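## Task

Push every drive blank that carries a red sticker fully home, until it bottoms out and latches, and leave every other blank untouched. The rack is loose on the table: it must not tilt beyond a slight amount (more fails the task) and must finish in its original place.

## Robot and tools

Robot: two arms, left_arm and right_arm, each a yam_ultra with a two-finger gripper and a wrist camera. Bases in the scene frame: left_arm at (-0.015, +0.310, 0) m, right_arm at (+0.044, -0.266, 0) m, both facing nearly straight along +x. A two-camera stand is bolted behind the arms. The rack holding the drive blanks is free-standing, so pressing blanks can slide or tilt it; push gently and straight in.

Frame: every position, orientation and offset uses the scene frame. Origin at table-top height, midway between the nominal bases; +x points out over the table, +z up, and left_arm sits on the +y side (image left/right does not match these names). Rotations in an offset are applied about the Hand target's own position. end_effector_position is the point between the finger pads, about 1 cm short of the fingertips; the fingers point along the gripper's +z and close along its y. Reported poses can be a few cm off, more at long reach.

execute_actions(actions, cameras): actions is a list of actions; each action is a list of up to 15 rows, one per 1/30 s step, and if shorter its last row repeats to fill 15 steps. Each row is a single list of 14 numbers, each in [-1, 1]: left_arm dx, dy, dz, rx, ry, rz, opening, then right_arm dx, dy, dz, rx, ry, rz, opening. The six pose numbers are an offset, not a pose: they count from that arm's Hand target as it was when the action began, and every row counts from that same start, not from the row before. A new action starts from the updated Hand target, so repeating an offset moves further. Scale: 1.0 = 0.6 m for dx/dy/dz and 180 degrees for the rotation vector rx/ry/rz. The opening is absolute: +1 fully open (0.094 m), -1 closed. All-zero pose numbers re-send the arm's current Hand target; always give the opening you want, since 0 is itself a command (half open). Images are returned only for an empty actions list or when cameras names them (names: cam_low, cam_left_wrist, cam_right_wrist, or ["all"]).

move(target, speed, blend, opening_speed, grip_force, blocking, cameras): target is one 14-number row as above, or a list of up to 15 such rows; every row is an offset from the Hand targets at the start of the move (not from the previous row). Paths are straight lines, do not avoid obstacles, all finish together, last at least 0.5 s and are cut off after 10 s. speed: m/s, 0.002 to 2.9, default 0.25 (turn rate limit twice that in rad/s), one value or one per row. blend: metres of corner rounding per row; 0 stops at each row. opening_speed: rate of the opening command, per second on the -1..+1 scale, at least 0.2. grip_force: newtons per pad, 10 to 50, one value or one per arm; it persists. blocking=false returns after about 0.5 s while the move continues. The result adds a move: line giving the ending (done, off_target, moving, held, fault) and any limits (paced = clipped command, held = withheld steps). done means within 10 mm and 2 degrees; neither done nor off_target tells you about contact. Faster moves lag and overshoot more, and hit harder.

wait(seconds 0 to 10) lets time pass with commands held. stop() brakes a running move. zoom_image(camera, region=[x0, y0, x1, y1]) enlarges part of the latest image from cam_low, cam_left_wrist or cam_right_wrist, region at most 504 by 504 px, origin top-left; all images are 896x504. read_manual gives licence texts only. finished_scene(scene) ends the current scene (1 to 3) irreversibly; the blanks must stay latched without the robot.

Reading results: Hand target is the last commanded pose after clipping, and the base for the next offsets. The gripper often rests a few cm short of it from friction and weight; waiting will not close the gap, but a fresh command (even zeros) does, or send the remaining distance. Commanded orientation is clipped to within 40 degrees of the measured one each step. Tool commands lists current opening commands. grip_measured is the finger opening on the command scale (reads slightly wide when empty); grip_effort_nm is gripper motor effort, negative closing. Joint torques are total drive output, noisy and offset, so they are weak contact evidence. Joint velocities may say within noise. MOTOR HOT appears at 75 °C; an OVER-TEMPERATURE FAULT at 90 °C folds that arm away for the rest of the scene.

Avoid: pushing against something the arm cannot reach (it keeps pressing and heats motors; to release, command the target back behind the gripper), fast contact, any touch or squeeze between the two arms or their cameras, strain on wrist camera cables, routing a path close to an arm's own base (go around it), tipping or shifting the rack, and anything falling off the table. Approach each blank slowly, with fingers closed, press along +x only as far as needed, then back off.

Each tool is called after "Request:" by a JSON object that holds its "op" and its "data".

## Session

Request:
{"op": "execute_actions", "data": {"actions": []}}

Request:
{"op": "zoom_image", "data": {"camera": "cam_low", "region": [370, 20, 500, 150]}}

Scene clock: 0.00 s.
left_arm: end_effector_position=(+0.2148, +0.3876, +0.0992) grip_measured=+1.000 grip_effort_nm=n/a end_effector_quat_wxyz=(+0.425, -0.238, +0.872, +0.040) | right_arm: end_effector_position=(+0.3073, -0.2564, +0.1244) grip_measured=+1.000 grip_effort_nm=n/a end_effector_quat_wxyz=(+0.536, -0.127, +0.834, -0.028)
Joint positions: left_arm=[0.294 0.568 0.32 -0.444 -0.068 -0.23 0.094] | right_arm=[-0.07 0.478 0.202 -0.166 -0.159 -0.278 0.094]
Joint velocities: within noise
Joint torques (N m): no reading
Heat: left arm: 22 °C; right arm: 23 °C.
Hand target: left_arm +0.2169, +0.3892, +0.1061; +0.434, -0.237, +0.868, +0.043 | right_arm +0.3069, -0.2552, +0.1264; +0.538, -0.126, +0.833, -0.025
Tool commands: left_gripper/opening=+1.0 right_gripper/opening=+1.0
camera_calibration:
cam_left_wrist: T_world_to_cam=[[0.436398, -0.89014, 0.131177, 0.237546], [-0.794399, -0.449638, -0.408358, 0.41944], [0.422478, 0.0739993, -0.903347, 0.0600707], [0, 0, 0, 1]] pos_world=[0.20416, 0.3956, 0.194386]
cam_right_wrist: T_world_to_cam=[[0.186611, -0.969601, 0.158272, -0.326526], [-0.744661, -0.244683, -0.620975, 0.281312], [0.640825, -0.00197793, -0.767685, -0.011278], [0, 0, 0, 1]] pos_world=[0.277643, -0.24779, 0.21771]

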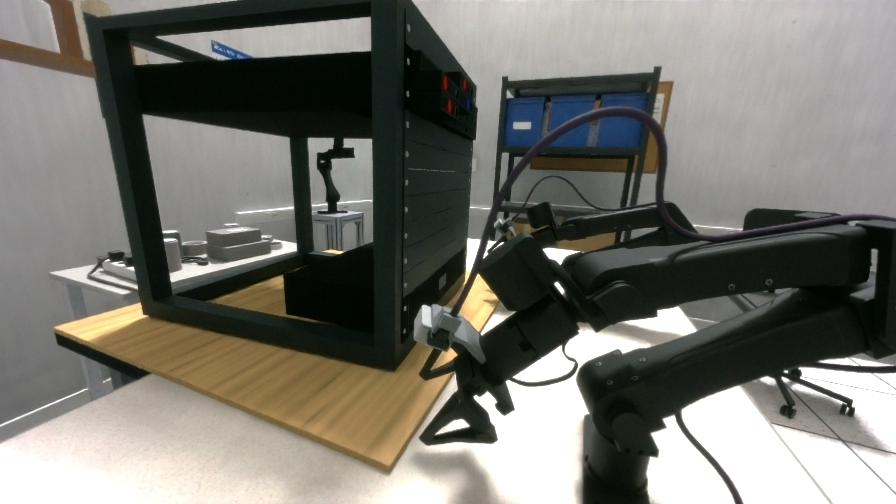

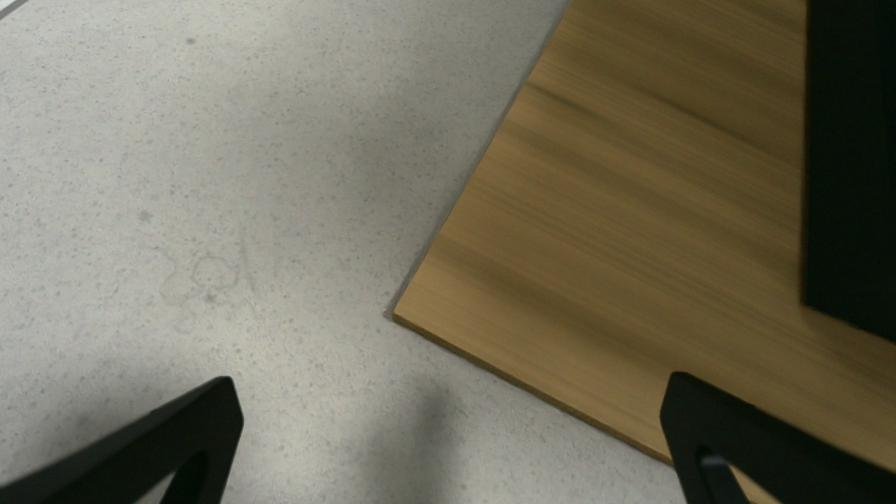

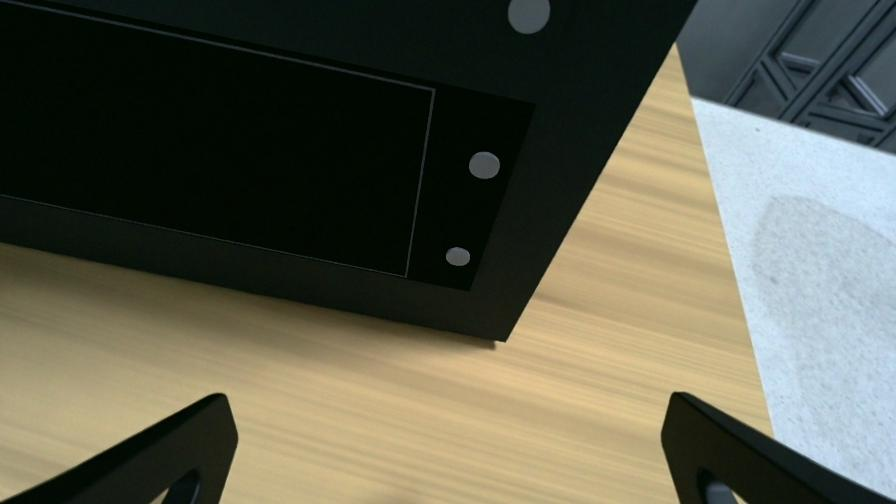

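Scaled by 3.877 from the camera's 896x504 image, which has a finer 1280x720 frame.

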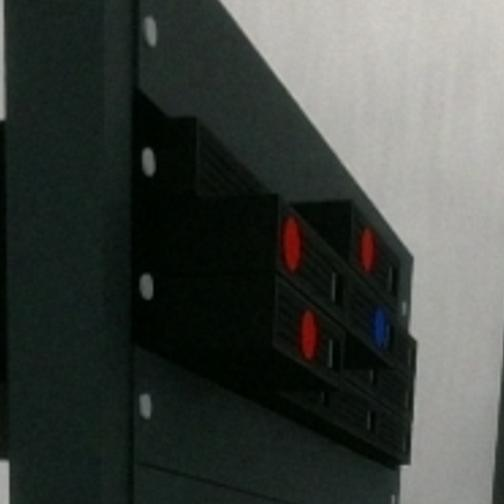

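Request:
{"op": "move", "data": {"target": [-0.028,-0.45,0.657,0.0897,-0.2007,-0.1295,-1,-0.1,0,0.05,0,0,0,-1], "cameras": ["all"], "speed": 0.35}}

Request:
{"op": "zoom_image", "data": {"camera": "cam_low", "region": [370, 20, 500, 150]}}

Scene clock: 5.40 s.
left_arm: end_effector_position=(+0.1996, +0.1096, +0.4950) grip_measured=-0.997 grip_effort_nm=-0.16 end_effector_quat_wxyz=(+0.701, +0.025, +0.713, +0.007) | right_arm: end_effector_position=(+0.2538, -0.2579, +0.1533) grip_measured=-0.997 grip_effort_nm=-0.19 end_effector_quat_wxyz=(+0.541, -0.118, +0.832, -0.028)
Joint positions: left_arm=[-1.379 1.182 1.538 -0.447 -1.375 -0.043 0] | right_arm=[-0.163 0.102 0.323 -0.659 -0.236 -0.303 0]
Joint torques (N m): left_arm=[0.61 -4.12 4.3 1.78 -0.29 0.05] | right_arm=[-0.95 1.31 7.98 1.59 -0.26 -0.14]
Heat: left arm: 22 °C; right arm: 24 °C.
Hand target: left_arm +0.2001, +0.1192, +0.5003; +0.707, +0.000, +0.707, +0.000 | right_arm +0.2469, -0.2552, +0.1564; +0.538, -0.126, +0.833, -0.025
Off the commanded pose: left_arm 0.011 m, 3 deg | right_arm 0.008 m, 1 deg.
move: off_target (left_arm)
camera_calibration:
cam_left_wrist: T_world_to_cam=[[-0.0361115, -0.997724, -0.0569539, 0.144047], [-0.450508, 0.0671243, -0.890246, 0.557172], [0.892042, -0.00648994, -0.451906, 0.136161], [0, 0, 0, 1]] pos_world=[0.134751, 0.107203, 0.565756]
cam_right_wrist: T_world_to_cam=[[0.172295, -0.973459, 0.150642, -0.318756], [-0.74129, -0.228844, -0.630967, 0.263829], [0.648694, -0.00295722, -0.761044, 0.0419156], [0, 0, 0, 1]] pos_world=[0.223303, -0.249796, 0.246385]

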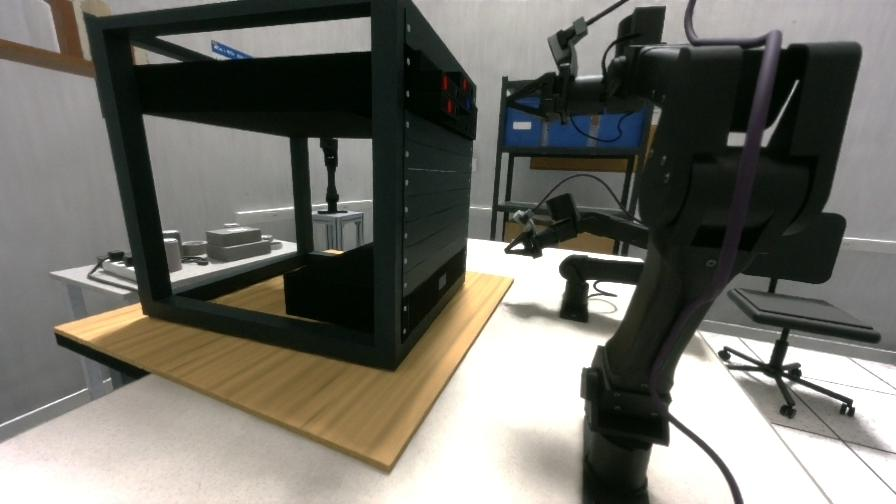

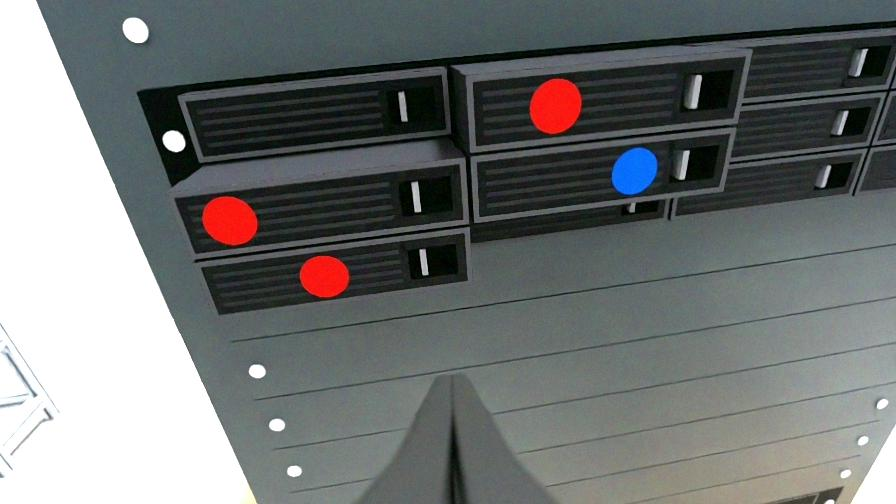

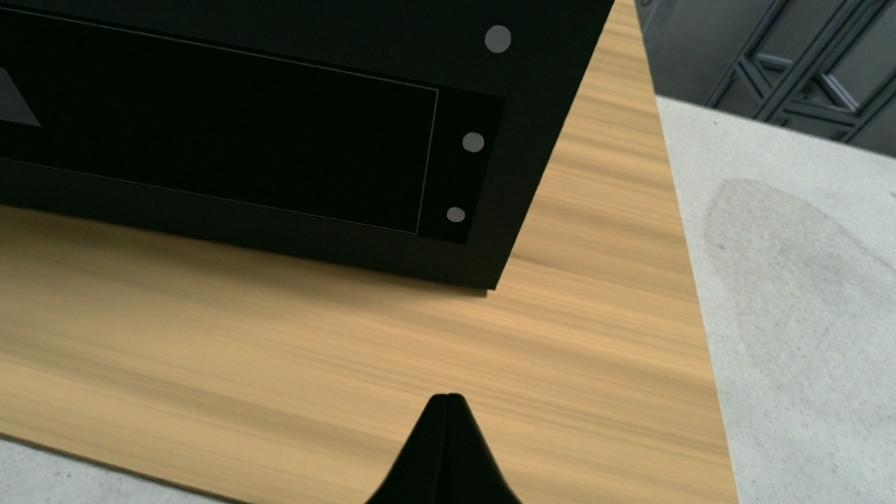

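Scaled by 3.877 from the camera's 896x504 image, which has a finer 1280x720 frame.

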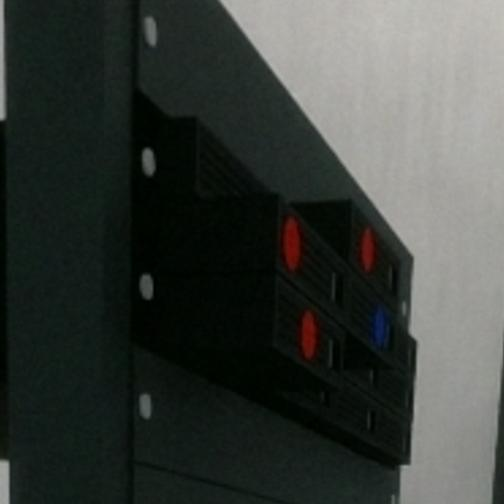

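Request:
{"op": "move", "data": {"target": [[0.025,0.065,-0.037,-0.4996,0.0218,0.0218,-1,0,0,0,0,0,0,-1],[0.092,0.065,0.021,-0.4996,0.0218,0.0218,-1,0,0,0,0,0,0,-1]], "cameras": ["cam_left_wrist"], "speed": [0.4,0.15]}}

Scene clock: 12.80 s.
left_arm: end_effector_position=(+0.2556, +0.1550, +0.5123) grip_measured=-0.997 grip_effort_nm=-0.16 end_effector_quat_wxyz=(-0.470, +0.527, -0.508, +0.493) | right_arm: end_effector_position=(+0.2538, -0.2580, +0.1533) grip_measured=-0.997 grip_effort_nm=-0.19 end_effector_quat_wxyz=(+0.541, -0.118, +0.832, -0.029)
Joint positions: left_arm=[-1.021 1.198 1.702 -0.646 -1.035 -1.735 0] | right_arm=[-0.163 0.102 0.323 -0.659 -0.236 -0.303 0]
Joint torques (N m): left_arm=[0.61 -1.92 6.8 1.13 -0.04 0.17] | right_arm=[-0.95 1.29 7.98 1.6 -0.26 -0.13]
Heat: left arm: 22 °C; right arm: 25 °C.
Hand target: left_arm +0.2553, +0.1583, +0.5129; -0.478, +0.521, -0.521, +0.478 | right_arm +0.2469, -0.2552, +0.1564; +0.538, -0.126, +0.833, -0.025
Off the commanded pose: left_arm 0.003 m, 3 deg | right_arm 0.008 m, 1 deg.
move: off_target (left_arm)
camera_calibration:
cam_left_wrist: T_world_to_cam=[[0.0626396, 0.0303352, 0.997575, -0.5325], [-0.43755, -0.897525, 0.0547674, 0.256803], [0.89701, -0.439919, -0.0429474, -0.0492699], [0, 0, 0, 1]] pos_world=[0.189915, 0.224966, 0.515028]
Images, in order (width x height): cam_left_wrist 896x504.

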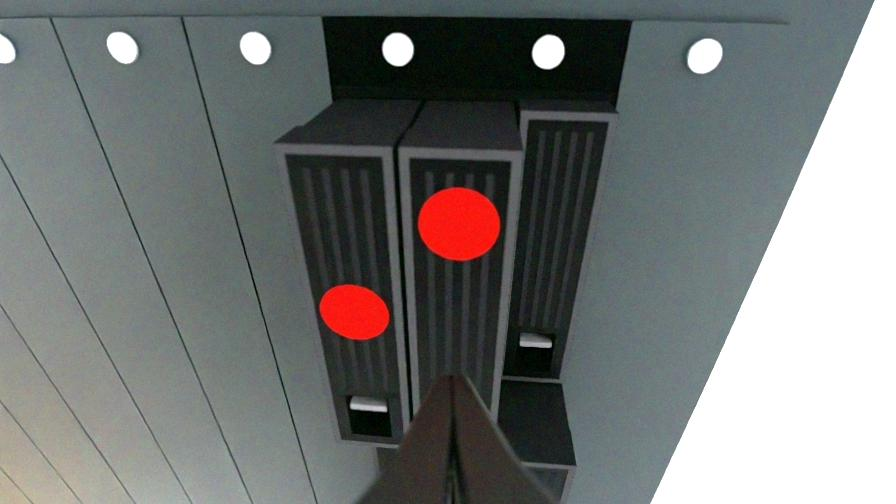

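Request:
{"op": "move", "data": {"target": [[0.04,0.002,0.009,0,0,0,-1,0,0,0,0,0,0,-1],[0.095,0.005,0.028,0,0,0,-1,0,0,0,0,0,0,-1]], "cameras": ["cam_left_wrist"], "speed": 0.06, "blend": 0.01}}

Scene clock: 15.63 s.
left_arm: end_effector_position=(+0.3122, +0.1589, +0.5258) grip_measured=-0.997 grip_effort_nm=-0.16 end_effector_quat_wxyz=(-0.472, +0.526, -0.516, +0.484) | right_arm: end_effector_position=(+0.2538, -0.2580, +0.1533) grip_measured=-0.997 grip_effort_nm=-0.19 end_effector_quat_wxyz=(+0.541, -0.118, +0.832, -0.029)
Joint positions: left_arm=[-0.777 1.337 1.861 -0.646 -0.794 -1.68 0] | right_arm=[-0.163 0.102 0.323 -0.659 -0.236 -0.303 0]
Joint torques (N m): left_arm=[0.58 -3.21 6.87 1.53 0.01 0.16] | right_arm=[-0.95 1.31 7.97 1.59 -0.26 -0.13]
Heat: left arm: 22 °C; right arm: 25 °C.
Hand target: left_arm +0.3123, +0.1612, +0.5297; -0.478, +0.521, -0.521, +0.478 | right_arm +0.2469, -0.2552, +0.1564; +0.538, -0.126, +0.833, -0.025
Off the commanded pose: left_arm 0.005 m, 1 deg | right_arm 0.008 m, 1 deg.
move: done
camera_calibration:
cam_left_wrist: T_world_to_cam=[[0.0760433, 0.00985795, 0.997056, -0.550367], [-0.436361, -0.898783, 0.0421666, 0.290862], [0.896552, -0.438283, -0.0640448, -0.0867379], [0, 0, 0, 1]] pos_world=[0.246538, 0.228831, 0.530927]
Images, in order (width x height): cam_left_wrist 896x504.

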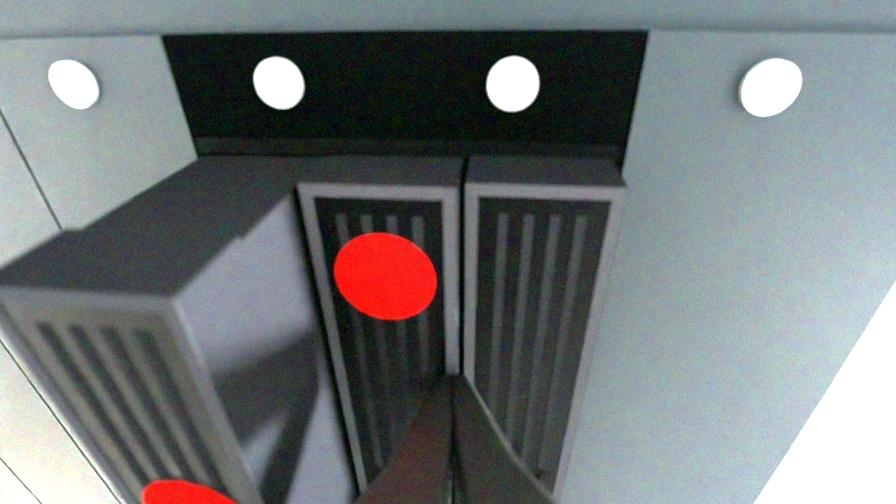

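Request:
{"op": "move", "data": {"target": [[-0.1,-0.004,0,0,0,0,-1,0,0,0,0,0,0,-1],[-0.1,-0.004,-0.07,0,0,0,-1,0,0,0,0,0,0,-1],[-0.075,-0.003,-0.022,0,0,0,-1,0,0,0,0,0,0,-1],[0.045,0.003,-0.014,0,0,0,-1,0,0,0,0,0,0,-1]], "cameras": ["cam_left_wrist"], "speed": [0.2,0.2,0.15,0.07]}}

Scene clock: 21.17 s.
left_arm: end_effector_position=(+0.3194, +0.1660, +0.5069) grip_measured=-0.997 grip_effort_nm=-0.16 end_effector_quat_wxyz=(-0.465, +0.523, -0.544, +0.463) | right_arm: end_effector_position=(+0.2538, -0.2580, +0.1533) grip_measured=-0.997 grip_effort_nm=-0.19 end_effector_quat_wxyz=(+0.541, -0.118, +0.832, -0.029)
Joint positions: left_arm=[-0.717 1.322 1.824 -0.686 -0.714 -1.67 0] | right_arm=[-0.163 0.102 0.323 -0.659 -0.236 -0.303 0]
Joint torques (N m): left_arm=[3.37 0.09 7.08 2.68 0.05 0.21] | right_arm=[-0.94 1.29 7.99 1.59 -0.26 -0.14]
Heat: left arm: 23 °C; right arm: 25 °C.
Hand target: left_arm +0.3393, +0.1631, +0.5214; -0.478, +0.521, -0.521, +0.478 | right_arm +0.2469, -0.2552, +0.1564; +0.538, -0.126, +0.833, -0.025
Off the commanded pose: left_arm 0.025 m, 3 deg | right_arm 0.008 m, 1 deg.
move: off_target (left_arm)
camera_calibration:
cam_left_wrist: T_world_to_cam=[[0.128405, -0.0353323, 0.991092, -0.538278], [-0.452013, -0.891609, 0.0267766, 0.31273], [0.882721, -0.451425, -0.130457, -0.0510123], [0, 0, 0, 1]] pos_world=[0.255505, 0.236786, 0.518454]
Images, in order (width x height): cam_left_wrist 896x504.

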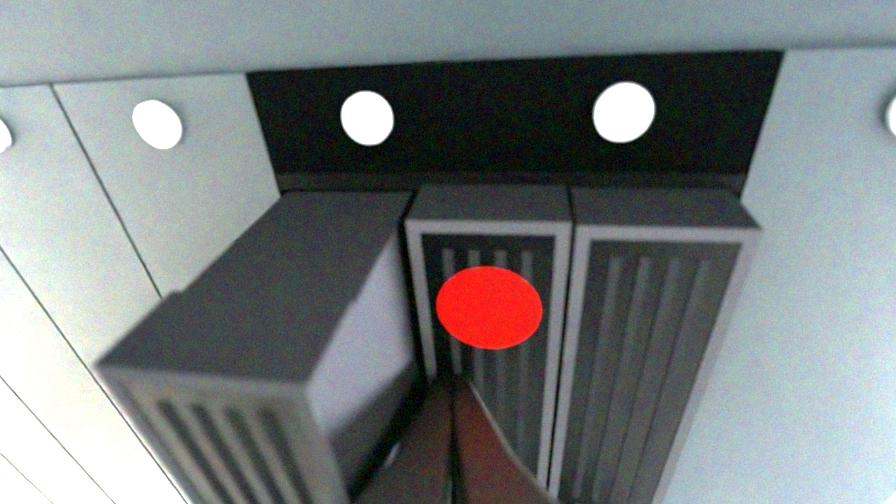

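Request:
{"op": "move", "data": {"target": [[-0.14,-0.007,0.01,0,0,0,-1,0,0,0,0,0,0,-1],[-0.15,-0.009,-0.127,0,0,0,-1,0,0,0,0,0,0,-1],[-0.135,-0.009,-0.066,0,0,0,-1,0,0,0,0,0,0,-1]], "cameras": ["cam_left_wrist"], "speed": [0.2,0.25,0.15], "blend": [0.02,0,0]}}

Scene clock: 24.67 s.
left_arm: end_effector_position=(+0.2589, +0.1546, +0.4818) grip_measured=-0.997 grip_effort_nm=-0.16 end_effector_quat_wxyz=(-0.470, +0.528, -0.506, +0.494) | right_arm: end_effector_position=(+0.2538, -0.2580, +0.1533) grip_measured=-0.997 grip_effort_nm=-0.18 end_effector_quat_wxyz=(+0.541, -0.118, +0.832, -0.029)
Joint positions: left_arm=[-1.007 1.125 1.506 -0.513 -1.022 -1.73 0] | right_arm=[-0.163 0.102 0.323 -0.659 -0.236 -0.303 0]
Joint torques (N m): left_arm=[0.47 -1.91 7.08 1.08 -0.04 0.17] | right_arm=[-0.95 1.29 7.99 1.6 -0.26 -0.14]
Heat: left arm: 24 °C; right arm: 25 °C.
Hand target: left_arm +0.2583, +0.1576, +0.4818; -0.478, +0.521, -0.521, +0.478 | right_arm +0.2469, -0.2552, +0.1564; +0.538, -0.126, +0.833, -0.025
Off the commanded pose: left_arm 0.003 m, 3 deg | right_arm 0.008 m, 1 deg.
move: off_target (left_arm)
camera_calibration:
cam_left_wrist: T_world_to_cam=[[0.0590304, 0.0351529, 0.997637, -0.502174], [-0.436643, -0.897797, 0.0574712, 0.258033], [0.897696, -0.439004, -0.0376481, -0.056588], [0, 0, 0, 1]] pos_world=[0.193111, 0.224472, 0.484028]
Images, in order (width x height): cam_left_wrist 896x504.

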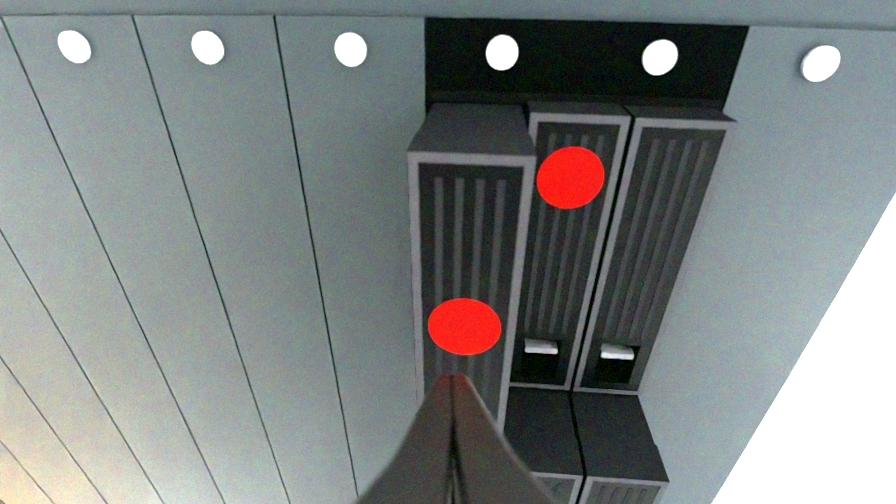

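Request:
{"op": "move", "data": {"target": [[0.045,0.003,0.01,0,0,0,-1,0,0,0,0,0,0,-1],[0.095,0.006,0.022,0,0,0,-1,0,0,0,0,0,0,-1]], "cameras": ["cam_left_wrist"], "speed": 0.07, "blend": 0.01}}

Scene clock: 26.97 s.
left_arm: end_effector_position=(+0.3149, +0.1594, +0.4862) grip_measured=-0.997 grip_effort_nm=-0.16 end_effector_quat_wxyz=(-0.472, +0.527, -0.522, +0.477) | right_arm: end_effector_position=(+0.2538, -0.2580, +0.1533) grip_measured=-0.997 grip_effort_nm=-0.18 end_effector_quat_wxyz=(+0.541, -0.118, +0.832, -0.029)
Joint positions: left_arm=[-0.767 1.25 1.622 -0.513 -0.785 -1.68 0] | right_arm=[-0.163 0.102 0.323 -0.659 -0.236 -0.303 0]
Joint torques (N m): left_arm=[0.59 -3 7.64 1.68 -0.02 0.17] | right_arm=[-0.95 1.29 7.97 1.6 -0.26 -0.14]
Heat: left arm: 24 °C; right arm: 26 °C.
Hand target: left_arm +0.3153, +0.1612, +0.4949; -0.478, +0.521, -0.521, +0.478 | right_arm +0.2469, -0.2552, +0.1564; +0.538, -0.126, +0.833, -0.025
Off the commanded pose: left_arm 0.009 m, 1 deg | right_arm 0.008 m, 1 deg.
move: done
camera_calibration:
cam_left_wrist: T_world_to_cam=[[0.0896802, -0.00222899, 0.995968, -0.51288], [-0.435057, -0.899636, 0.0371605, 0.296194], [0.895926, -0.436635, -0.0816493, -0.082936], [0, 0, 0, 1]] pos_world=[0.249161, 0.22911, 0.493034]
Images, in order (width x height): cam_left_wrist 896x504.

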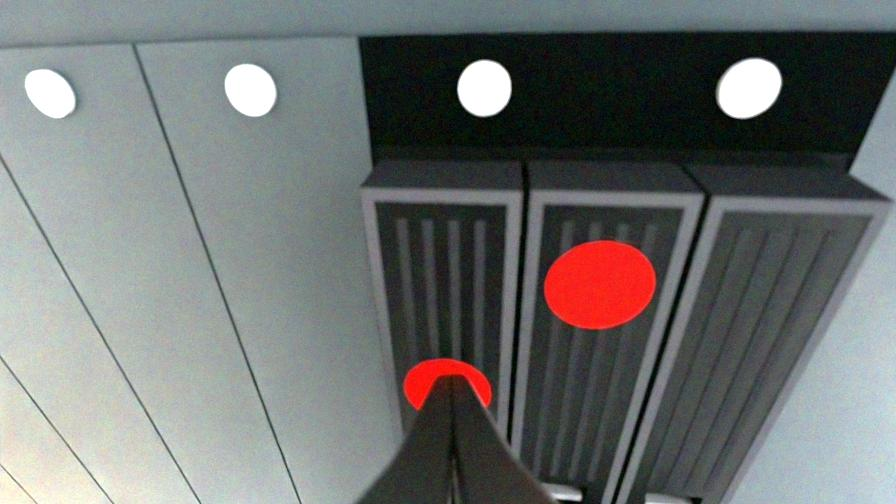

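Seat it firmly, then go to column 2.

Request:
{"op": "move", "data": {"target": [0.045,0.002,0.0,0,0,0,-1,0,0,0,0,0,0,-1], "cameras": ["cam_left_wrist"], "speed": 0.07}}

Scene clock: 28.63 s.
left_arm: end_effector_position=(+0.3226, +0.1586, +0.4842) grip_measured=-0.997 grip_effort_nm=-0.16 end_effector_quat_wxyz=(-0.459, +0.518, -0.543, +0.476) | right_arm: end_effector_position=(+0.2538, -0.2580, +0.1533) grip_measured=-0.997 grip_effort_nm=-0.19 end_effector_quat_wxyz=(+0.541, -0.118, +0.832, -0.029)
Joint positions: left_arm=[-0.717 1.265 1.652 -0.55 -0.691 -1.67 0] | right_arm=[-0.163 0.102 0.323 -0.659 -0.236 -0.303 0]
Joint torques (N m): left_arm=[4.08 0.29 7.53 2.47 -0.11 0.2] | right_arm=[-0.96 1.31 7.97 1.59 -0.25 -0.13]
Heat: left arm: 24 °C; right arm: 26 °C.
Hand target: left_arm +0.3423, +0.1624, +0.4949; -0.478, +0.521, -0.521, +0.478 | right_arm +0.2469, -0.2552, +0.1564; +0.538, -0.126, +0.833, -0.025
Off the commanded pose: left_arm 0.023 m, 3 deg | right_arm 0.008 m, 1 deg.
move: off_target (left_arm)
camera_calibration:
cam_left_wrist: T_world_to_cam=[[0.114779, -0.0209533, 0.99317, -0.515314], [-0.472889, -0.880383, 0.0360771, 0.308673], [0.873614, -0.4738, -0.110958, -0.0631235], [0, 0, 0, 1]] pos_world=[0.260261, 0.231045, 0.493654]
Images, in order (width x height): cam_left_wrist 896x504.

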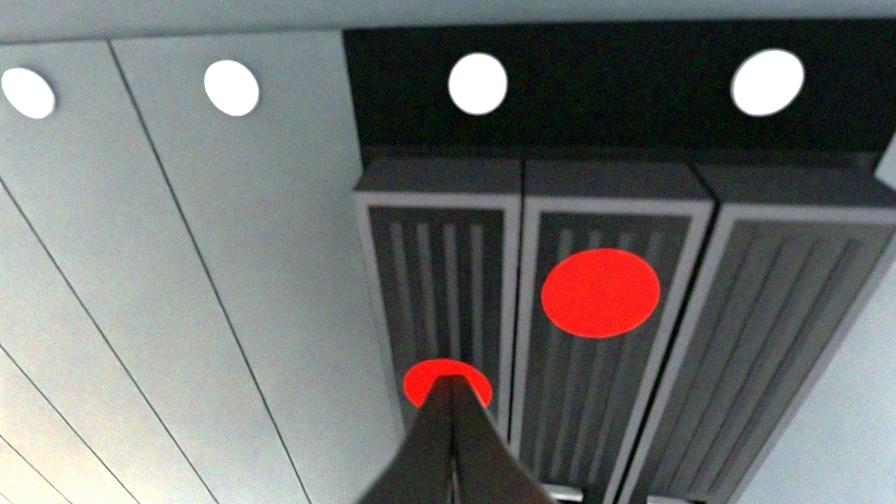

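Request:
{"op": "move", "data": {"target": [[-0.146,-0.005,-0.005,0,0,0,-1,0,0,0,0,0,0,-1],[-0.187,-0.182,0.017,0,0.028,0,-1,0,0,0,0,0,0,-1],[-0.135,-0.182,0.077,0,0.028,0,-1,0,0,0,0,0,0,-1]], "cameras": ["cam_left_wrist"], "speed": [0.2,0.25,0.15], "blend": [0.02,0,0]}}

Scene clock: 33.80 s.
left_arm: end_effector_position=(+0.2607, +0.0533, +0.5476) grip_measured=-0.997 grip_effort_nm=-0.16 end_effector_quat_wxyz=(-0.449, +0.542, -0.524, +0.479) | right_arm: end_effector_position=(+0.2538, -0.2580, +0.1533) grip_measured=-0.997 grip_effort_nm=-0.19 end_effector_quat_wxyz=(+0.541, -0.118, +0.832, -0.029)
Joint positions: left_arm=[-1.187 1.842 2.696 -1.215 -1.171 -1.954 0] | right_arm=[-0.163 0.102 0.323 -0.659 -0.236 -0.303 0]
Joint torques (N m): left_arm=[0.25 -5.93 4.64 0.94 -0.2 0] | right_arm=[-0.96 1.28 7.98 1.6 -0.26 -0.13]
Heat: left arm: 24 °C; right arm: 26 °C.
Hand target: left_arm +0.2613, +0.0533, +0.5411; -0.455, +0.542, -0.542, +0.454 | right_arm +0.2469, -0.2552, +0.1564; +0.538, -0.126, +0.833, -0.025
Off the commanded pose: left_arm 0.006 m, 4 deg | right_arm 0.008 m, 1 deg.
move: off_target (left_arm)
camera_calibration:
cam_left_wrist: T_world_to_cam=[[0.128005, 0.03608, 0.991117, -0.578748], [-0.441262, -0.892905, 0.0894948, 0.147481], [0.888202, -0.448798, -0.0983757, -0.0638996], [0, 0, 0, 1]] pos_world=[0.195916, 0.12389, 0.554122]
Images, in order (width x height): cam_left_wrist 896x504.

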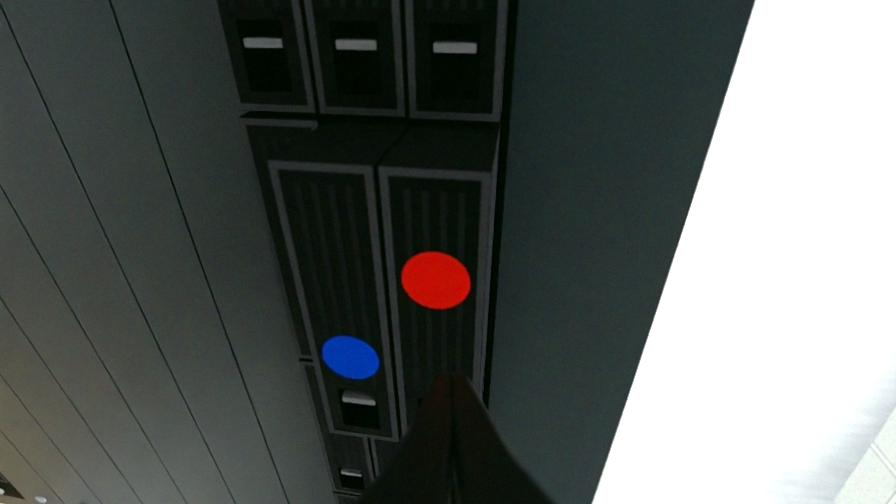

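Request:
{"op": "move", "data": {"target": [0.055,0.003,-0.002,0,0,0,-1,0,0,0,0,0,0,-1], "cameras": ["cam_left_wrist"], "speed": 0.06}}

Scene clock: 36.03 s.
left_arm: end_effector_position=(+0.2922, +0.0558, +0.5422) grip_measured=-0.997 grip_effort_nm=-0.16 end_effector_quat_wxyz=(-0.449, +0.545, -0.532, +0.467) | right_arm: end_effector_position=(+0.2538, -0.2580, +0.1533) grip_measured=-0.997 grip_effort_nm=-0.19 end_effector_quat_wxyz=(+0.541, -0.118, +0.832, -0.029)
Joint positions: left_arm=[-1.079 1.906 2.782 -1.215 -1.07 -1.904 0] | right_arm=[-0.163 0.102 0.323 -0.659 -0.236 -0.303 0]
Joint torques (N m): left_arm=[0.44 -6.5 4.57 1.35 -0.17 0.16] | right_arm=[-0.98 1.28 7.98 1.6 -0.26 -0.14]
Heat: left arm: 24 °C; right arm: 26 °C.
Hand target: left_arm +0.2943, +0.0550, +0.5399; -0.455, +0.542, -0.542, +0.454 | right_arm +0.2469, -0.2552, +0.1564; +0.538, -0.126, +0.833, -0.025
Off the commanded pose: left_arm 0.003 m, 2 deg | right_arm 0.008 m, 1 deg.
move: done
camera_calibration:
cam_left_wrist: T_world_to_cam=[[0.150395, 0.0200968, 0.988422, -0.581661], [-0.434915, -0.896507, 0.084403, 0.165223], [0.887823, -0.442573, -0.126089, -0.0765052], [0, 0, 0, 1]] pos_world=[0.22726, 0.125954, 0.551335]
Images, in order (width x height): cam_left_wrist 896x504.

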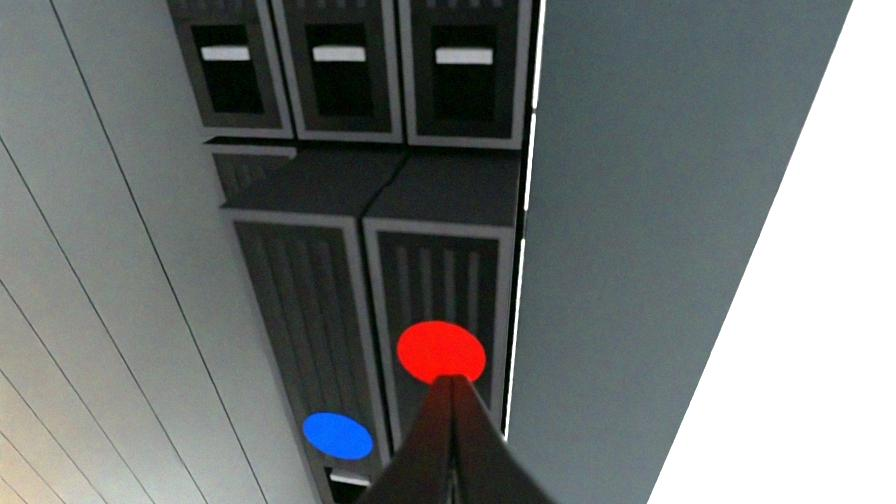

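Request:
{"op": "move", "data": {"target": [0.03,0.002,0.008,0,0,0,-1,0,0,0,0,0,0,-1], "cameras": ["cam_left_wrist"], "speed": 0.06}}

Scene clock: 37.90 s.
left_arm: end_effector_position=(+0.3087, +0.0581, +0.5418) grip_measured=-0.997 grip_effort_nm=-0.16 end_effector_quat_wxyz=(-0.454, +0.538, -0.541, +0.460) | right_arm: end_effector_position=(+0.2538, -0.2580, +0.1533) grip_measured=-0.997 grip_effort_nm=-0.18 end_effector_quat_wxyz=(+0.541, -0.118, +0.832, -0.029)
Joint positions: left_arm=[-1.024 1.949 2.849 -1.215 -1.015 -1.845 0] | right_arm=[-0.163 0.102 0.323 -0.659 -0.236 -0.303 0]
Joint torques (N m): left_arm=[0.58 -6.82 4.46 1.76 -0.15 0.16] | right_arm=[-0.96 1.29 7.99 1.59 -0.25 -0.14]
Heat: left arm: 25 °C; right arm: 26 °C.
Hand target: left_arm +0.3123, +0.0562, +0.5448; -0.455, +0.542, -0.542, +0.454 | right_arm +0.2469, -0.2552, +0.1564; +0.538, -0.126, +0.833, -0.025
Off the commanded pose: left_arm 0.005 m, 1 deg | right_arm 0.008 m, 1 deg.
elbow stopped short (left arm): the move would have taken joint 3 (elbow) straighter than the controller allows.
move: done
camera_calibration:
cam_left_wrist: T_world_to_cam=[[0.153937, -0.00816502, 0.988047, -0.583053], [-0.44039, -0.895718, 0.0612104, 0.188737], [0.884511, -0.444548, -0.14148, -0.0807099], [0, 0, 0, 1]] pos_world=[0.24426, 0.128415, 0.553113]
Images, in order (width x height): cam_left_wrist 896x504.

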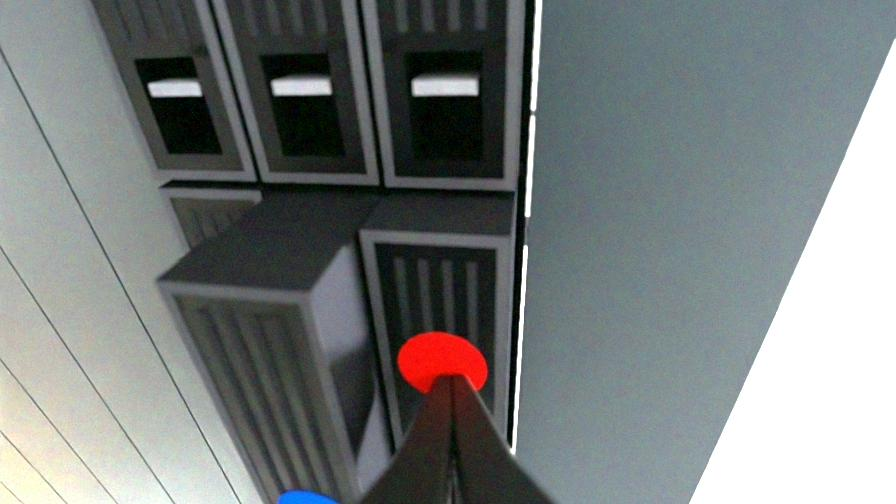

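Request:
{"op": "move", "data": {"target": [0.02,0.001,0.002,0,-0.025,-0.02,-1,0,0,0,0,0,0,-1], "cameras": ["cam_left_wrist"], "speed": 0.06}}

Scene clock: 42.20 s.
left_arm: end_effector_position=(+0.3272, +0.0488, +0.5316) grip_measured=-0.997 grip_effort_nm=-0.16 end_effector_quat_wxyz=(-0.459, +0.509, -0.554, +0.473) | right_arm: end_effector_position=(+0.2538, -0.2580, +0.1533) grip_measured=-0.997 grip_effort_nm=-0.18 end_effector_quat_wxyz=(+0.541, -0.118, +0.832, -0.029)
Joint positions: left_arm=[-0.973 1.756 2.387 -0.853 -0.927 -1.723 0] | right_arm=[-0.163 0.102 0.323 -0.659 -0.236 -0.303 0]
Joint torques (N m): left_arm=[0.59 -9.94 3.54 2.05 -0.05 0.16] | right_arm=[-0.95 1.31 7.97 1.59 -0.26 -0.14]
Heat: left arm: 25 °C; right arm: 26 °C.
Hand target: left_arm +0.3244, +0.0568, +0.5458; -0.461, +0.506, -0.540, +0.489 | right_arm +0.2469, -0.2552, +0.1564; +0.538, -0.126, +0.833, -0.025
Off the commanded pose: left_arm 0.017 m, 3 deg | right_arm 0.008 m, 1 deg.
move: off_target (left_arm)
camera_calibration:
cam_left_wrist: T_world_to_cam=[[0.120253, -0.0453105, 0.991709, -0.565114], [-0.487877, -0.872699, 0.0192861, 0.225872], [0.86459, -0.486151, -0.127051, -0.101782], [0, 0, 0, 1]] pos_world=[0.266154, 0.122031, 0.543141]
Images, in order (width x height): cam_left_wrist 896x504.

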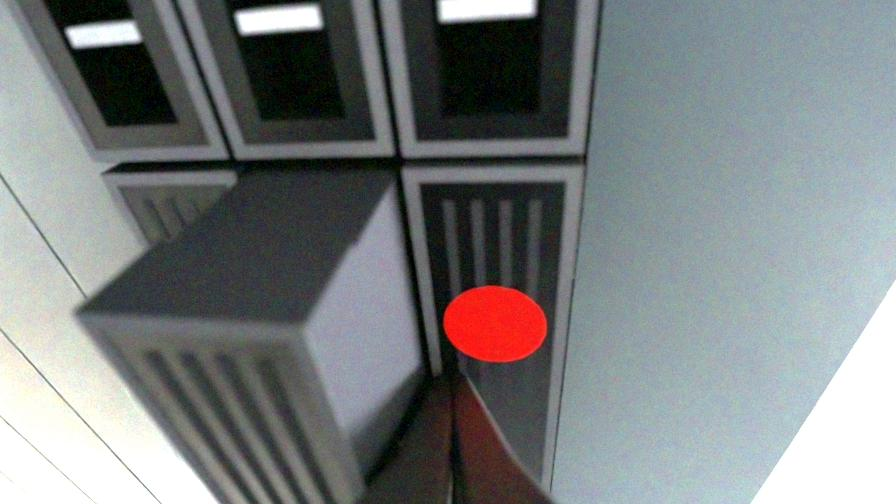

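Request:
{"op": "move", "data": {"target": [[-0.06,0.002,-0.015,0,0,0,-1,0,0,0,0,0,0,-1],[-0.045,0.002,-0.004,0,0,0,-1,0,0,0,0,0,0,-1]], "cameras": ["cam_left_wrist"], "speed": 0.15}}

Scene clock: 44.57 s.
left_arm: end_effector_position=(+0.2946, +0.0594, +0.5378) grip_measured=-0.997 grip_effort_nm=-0.16 end_effector_quat_wxyz=(-0.458, +0.507, -0.546, +0.484) | right_arm: end_effector_position=(+0.2538, -0.2580, +0.1533) grip_measured=-0.997 grip_effort_nm=-0.18 end_effector_quat_wxyz=(+0.541, -0.118, +0.832, -0.029)
Joint positions: left_arm=[-1.05 1.638 2.252 -0.82 -0.998 -1.735 0] | right_arm=[-0.163 0.102 0.323 -0.659 -0.236 -0.303 0]
Joint torques (N m): left_arm=[0.31 -5.22 6.12 1.79 -0.12 0.11] | right_arm=[-0.96 1.29 7.98 1.59 -0.26 -0.13]
Heat: left arm: 26 °C; right arm: 26 °C.
Hand target: left_arm +0.2973, +0.0580, +0.5435; -0.461, +0.506, -0.540, +0.489 | right_arm +0.2469, -0.2552, +0.1564; +0.538, -0.126, +0.833, -0.025
Off the commanded pose: left_arm 0.006 m, 1 deg | right_arm 0.008 m, 1 deg.
move: done
camera_calibration:
cam_left_wrist: T_world_to_cam=[[0.0995301, -0.0274355, 0.994656, -0.563335], [-0.494128, -0.869016, 0.0254749, 0.217473], [0.863673, -0.494023, -0.10005, -0.0814961], [0, 0, 0, 1]] pos_world=[0.233914, 0.133271, 0.54663]
Images, in order (width x height): cam_left_wrist 896x504.

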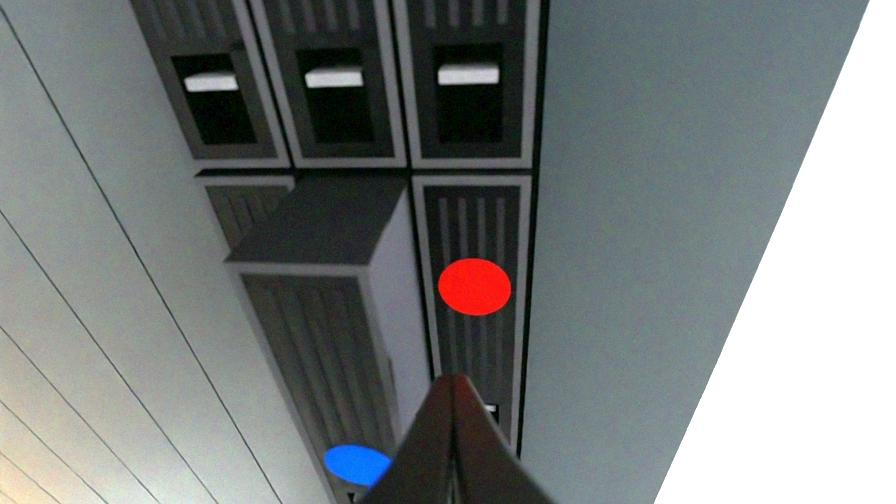

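Request:
{"op": "move", "data": {"target": [[0.02,0.001,0.008,0,0,0,-1,0,0,0,0,0,0,-1],[0.085,0.004,0.012,0,0,0,-1,0,0,0,0,0,0,-1]], "cameras": ["cam_left_wrist"], "speed": 0.07, "blend": 0.01}}

Scene clock: 46.63 s.
left_arm: end_effector_position=(+0.3293, +0.0623, +0.5467) grip_measured=-0.997 grip_effort_nm=-0.16 end_effector_quat_wxyz=(-0.452, +0.504, -0.554, +0.485) | right_arm: end_effector_position=(+0.2538, -0.2580, +0.1533) grip_measured=-0.997 grip_effort_nm=-0.18 end_effector_quat_wxyz=(+0.541, -0.118, +0.832, -0.029)
Joint positions: left_arm=[-0.933 1.753 2.451 -0.886 -0.864 -1.703 0] | right_arm=[-0.163 0.102 0.323 -0.659 -0.236 -0.303 0]
Joint torques (N m): left_arm=[3.82 -4.05 5.89 2.26 0.08 0.2] | right_arm=[-0.95 1.29 7.98 1.59 -0.26 -0.13]
Heat: left arm: 26 °C; right arm: 26 °C.
Hand target: left_arm +0.3483, +0.0604, +0.5507; +0.461, -0.506, +0.540, -0.489 | right_arm +0.2469, -0.2552, +0.1564; +0.538, -0.126, +0.833, -0.025
Off the commanded pose: left_arm 0.020 m, 2 deg | right_arm 0.008 m, 1 deg.
move: off_target (left_arm); blend cut to 0.0066 m at target 1
camera_calibration:
cam_left_wrist: T_world_to_cam=[[0.109053, -0.031642, 0.993532, -0.577838], [-0.508297, -0.860714, 0.02838, 0.23949], [0.854249, -0.508104, -0.109947, -0.0996999], [0, 0, 0, 1]] pos_world=[0.269915, 0.13719, 0.556342]
Images, in order (width x height): cam_left_wrist 896x504.

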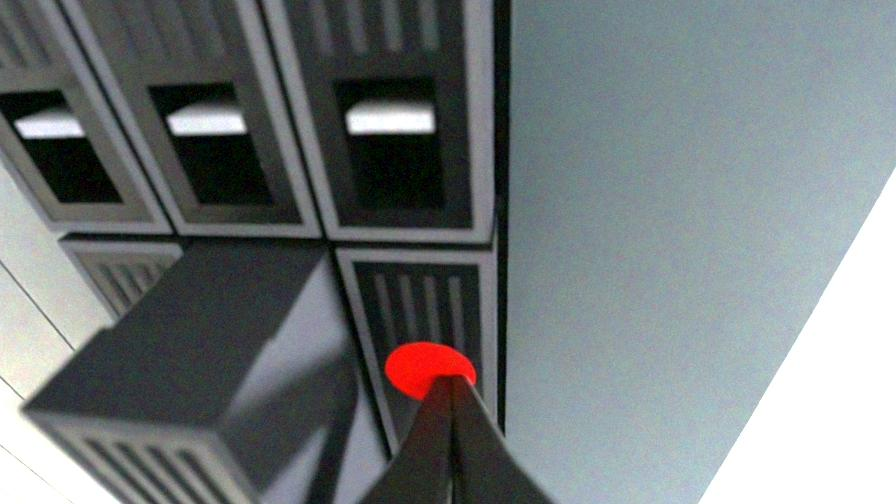

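Solid stop (j1 3.8). Retract and check.

Request:
{"op": "move", "data": {"target": [[-0.15,0,0,0,0,0,-1,0,0,0,0,0,0,-1],[-0.24,0.08,-0.04,0,0,0,-1,0,0,0,0,0,0,-1]], "cameras": ["cam_left_wrist","cam_low"], "speed": 0.2, "blend": 0.03}}

Request:
{"op": "zoom_image", "data": {"camera": "cam_low", "region": [370, 20, 500, 150]}}

Scene clock: 49.17 s.
left_arm: end_effector_position=(+0.2053, +0.1042, +0.5341) grip_measured=-0.997 grip_effort_nm=-0.15 end_effector_quat_wxyz=(-0.442, +0.511, -0.530, +0.512) | right_arm: end_effector_position=(+0.2538, -0.2580, +0.1533) grip_measured=-0.997 grip_effort_nm=-0.19 end_effector_quat_wxyz=(+0.541, -0.118, +0.832, -0.029)
Joint positions: left_arm=[-1.338 1.352 1.978 -0.902 -1.257 -1.89 0] | right_arm=[-0.163 0.102 0.323 -0.659 -0.236 -0.303 0]
Joint torques (N m): left_arm=[-0.62 -3.15 3.54 0.91 -0.51 -0.07] | right_arm=[-0.96 1.29 7.99 1.6 -0.26 -0.13]
Heat: left arm: 26 °C; right arm: 26 °C.
Hand target: left_arm +0.2043, +0.1085, +0.5267; -0.461, +0.506, -0.540, +0.489 | right_arm +0.2469, -0.2552, +0.1564; +0.538, -0.126, +0.833, -0.025
Off the commanded pose: left_arm 0.009 m, 4 deg | right_arm 0.008 m, 1 deg.
move: off_target (left_arm)
camera_calibration:
cam_left_wrist: T_world_to_cam=[[0.0780541, 0.0375125, 0.996243, -0.552768], [-0.512512, -0.855625, 0.0723722, 0.189681], [0.855125, -0.516235, -0.0475595, -0.00643404], [0, 0, 0, 1]] pos_world=[0.145861, 0.17971, 0.536657]
Images, in order (width x height): cam_low 896x504, cam_left_wrist 896x504.

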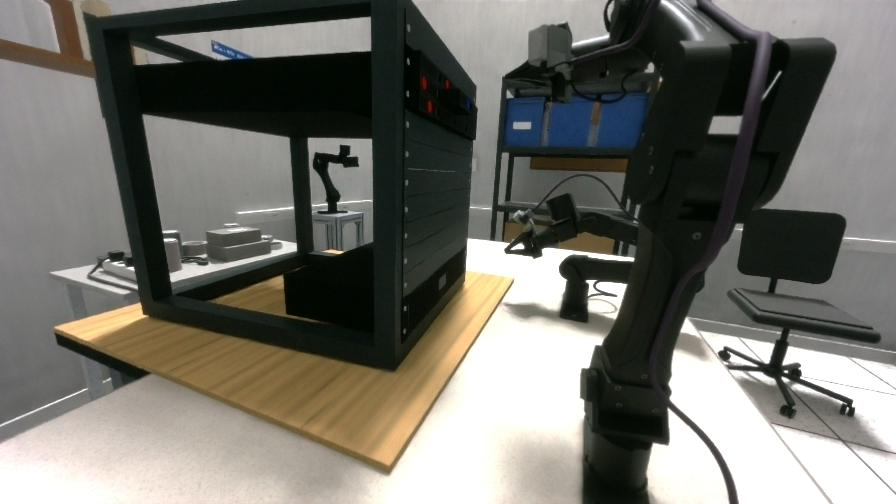

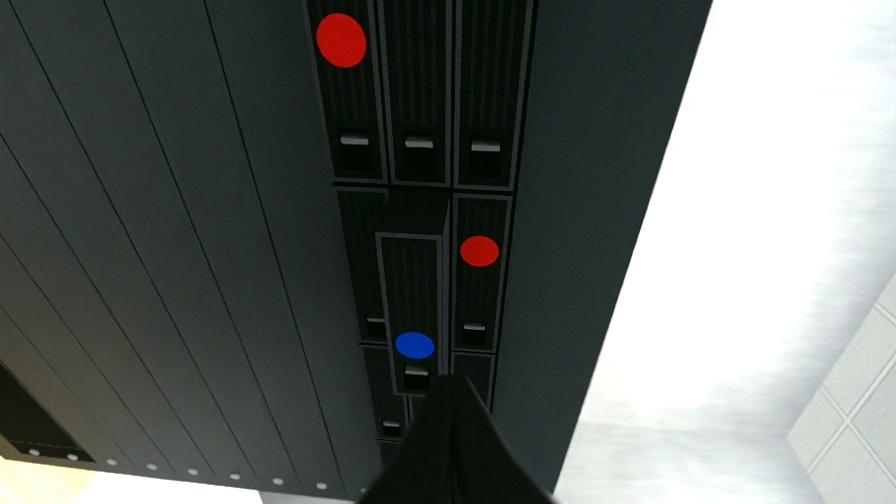

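Scaled by 3.877 from the camera's 896x504 image, which has a finer 1280x720 frame.

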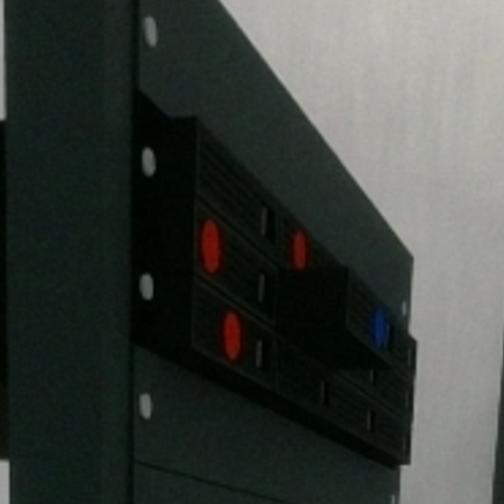

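Request:
{"op": "move", "data": {"target": [0.0,-0.2,0,0,0,-0.03,-1,0,0,0,0,0,0,-1], "cameras": ["cam_left_wrist"], "speed": 0.25}}

Request:
{"op": "zoom_image", "data": {"camera": "cam_low", "region": [440, 60, 500, 150]}}

Scene clock: 51.67 s.
left_arm: end_effector_position=(+0.2046, -0.0117, +0.5242) grip_measured=-0.997 grip_effort_nm=-0.16 end_effector_quat_wxyz=(+0.433, -0.483, +0.561, -0.514) | right_arm: end_effector_position=(+0.2538, -0.2580, +0.1533) grip_measured=-0.997 grip_effort_nm=-0.18 end_effector_quat_wxyz=(+0.541, -0.118, +0.832, -0.029)
Joint positions: left_arm=[-1.408 1.709 2.282 -0.89 -1.257 -1.884 0] | right_arm=[-0.163 0.102 0.323 -0.659 -0.236 -0.303 0]
Joint torques (N m): left_arm=[-0.08 -6.38 6.23 1.29 -0.21 0.1] | right_arm=[-0.96 1.29 7.98 1.6 -0.26 -0.14]
Heat: left arm: 26 °C; right arm: 26 °C.
Hand target: left_arm +0.2044, -0.0115, +0.5268; +0.438, -0.480, +0.563, -0.510 | right_arm +0.2469, -0.2552, +0.1564; +0.538, -0.126, +0.833, -0.025
Off the commanded pose: left_arm 0.003 m, 1 deg | right_arm 0.008 m, 1 deg.
move: done
camera_calibration:
cam_left_wrist: T_world_to_cam=[[0.0852088, -0.0139835, 0.996265, -0.540547], [-0.571425, -0.819803, 0.0373663, 0.121663], [0.816219, -0.572475, -0.077845, -0.0430474], [0, 0, 0, 1]] pos_world=[0.150717, 0.0675375, 0.530631]
Images, in order (width x height): cam_left_wrist 896x504.

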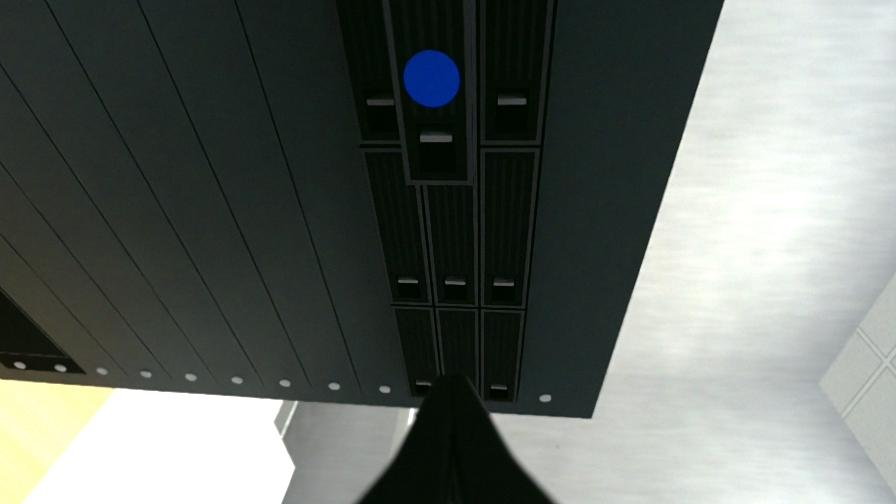

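This scene's latest camera images include none from cam_low. They are from: cam_left_wrist. cam_low's image comes with the result of a call that names it in "cameras".

Columns 3 and 4 are all flush and without stickers.

Request:
{"op": "finished_scene", "data": {"scene": 3}}

The scene is finished: the task was done.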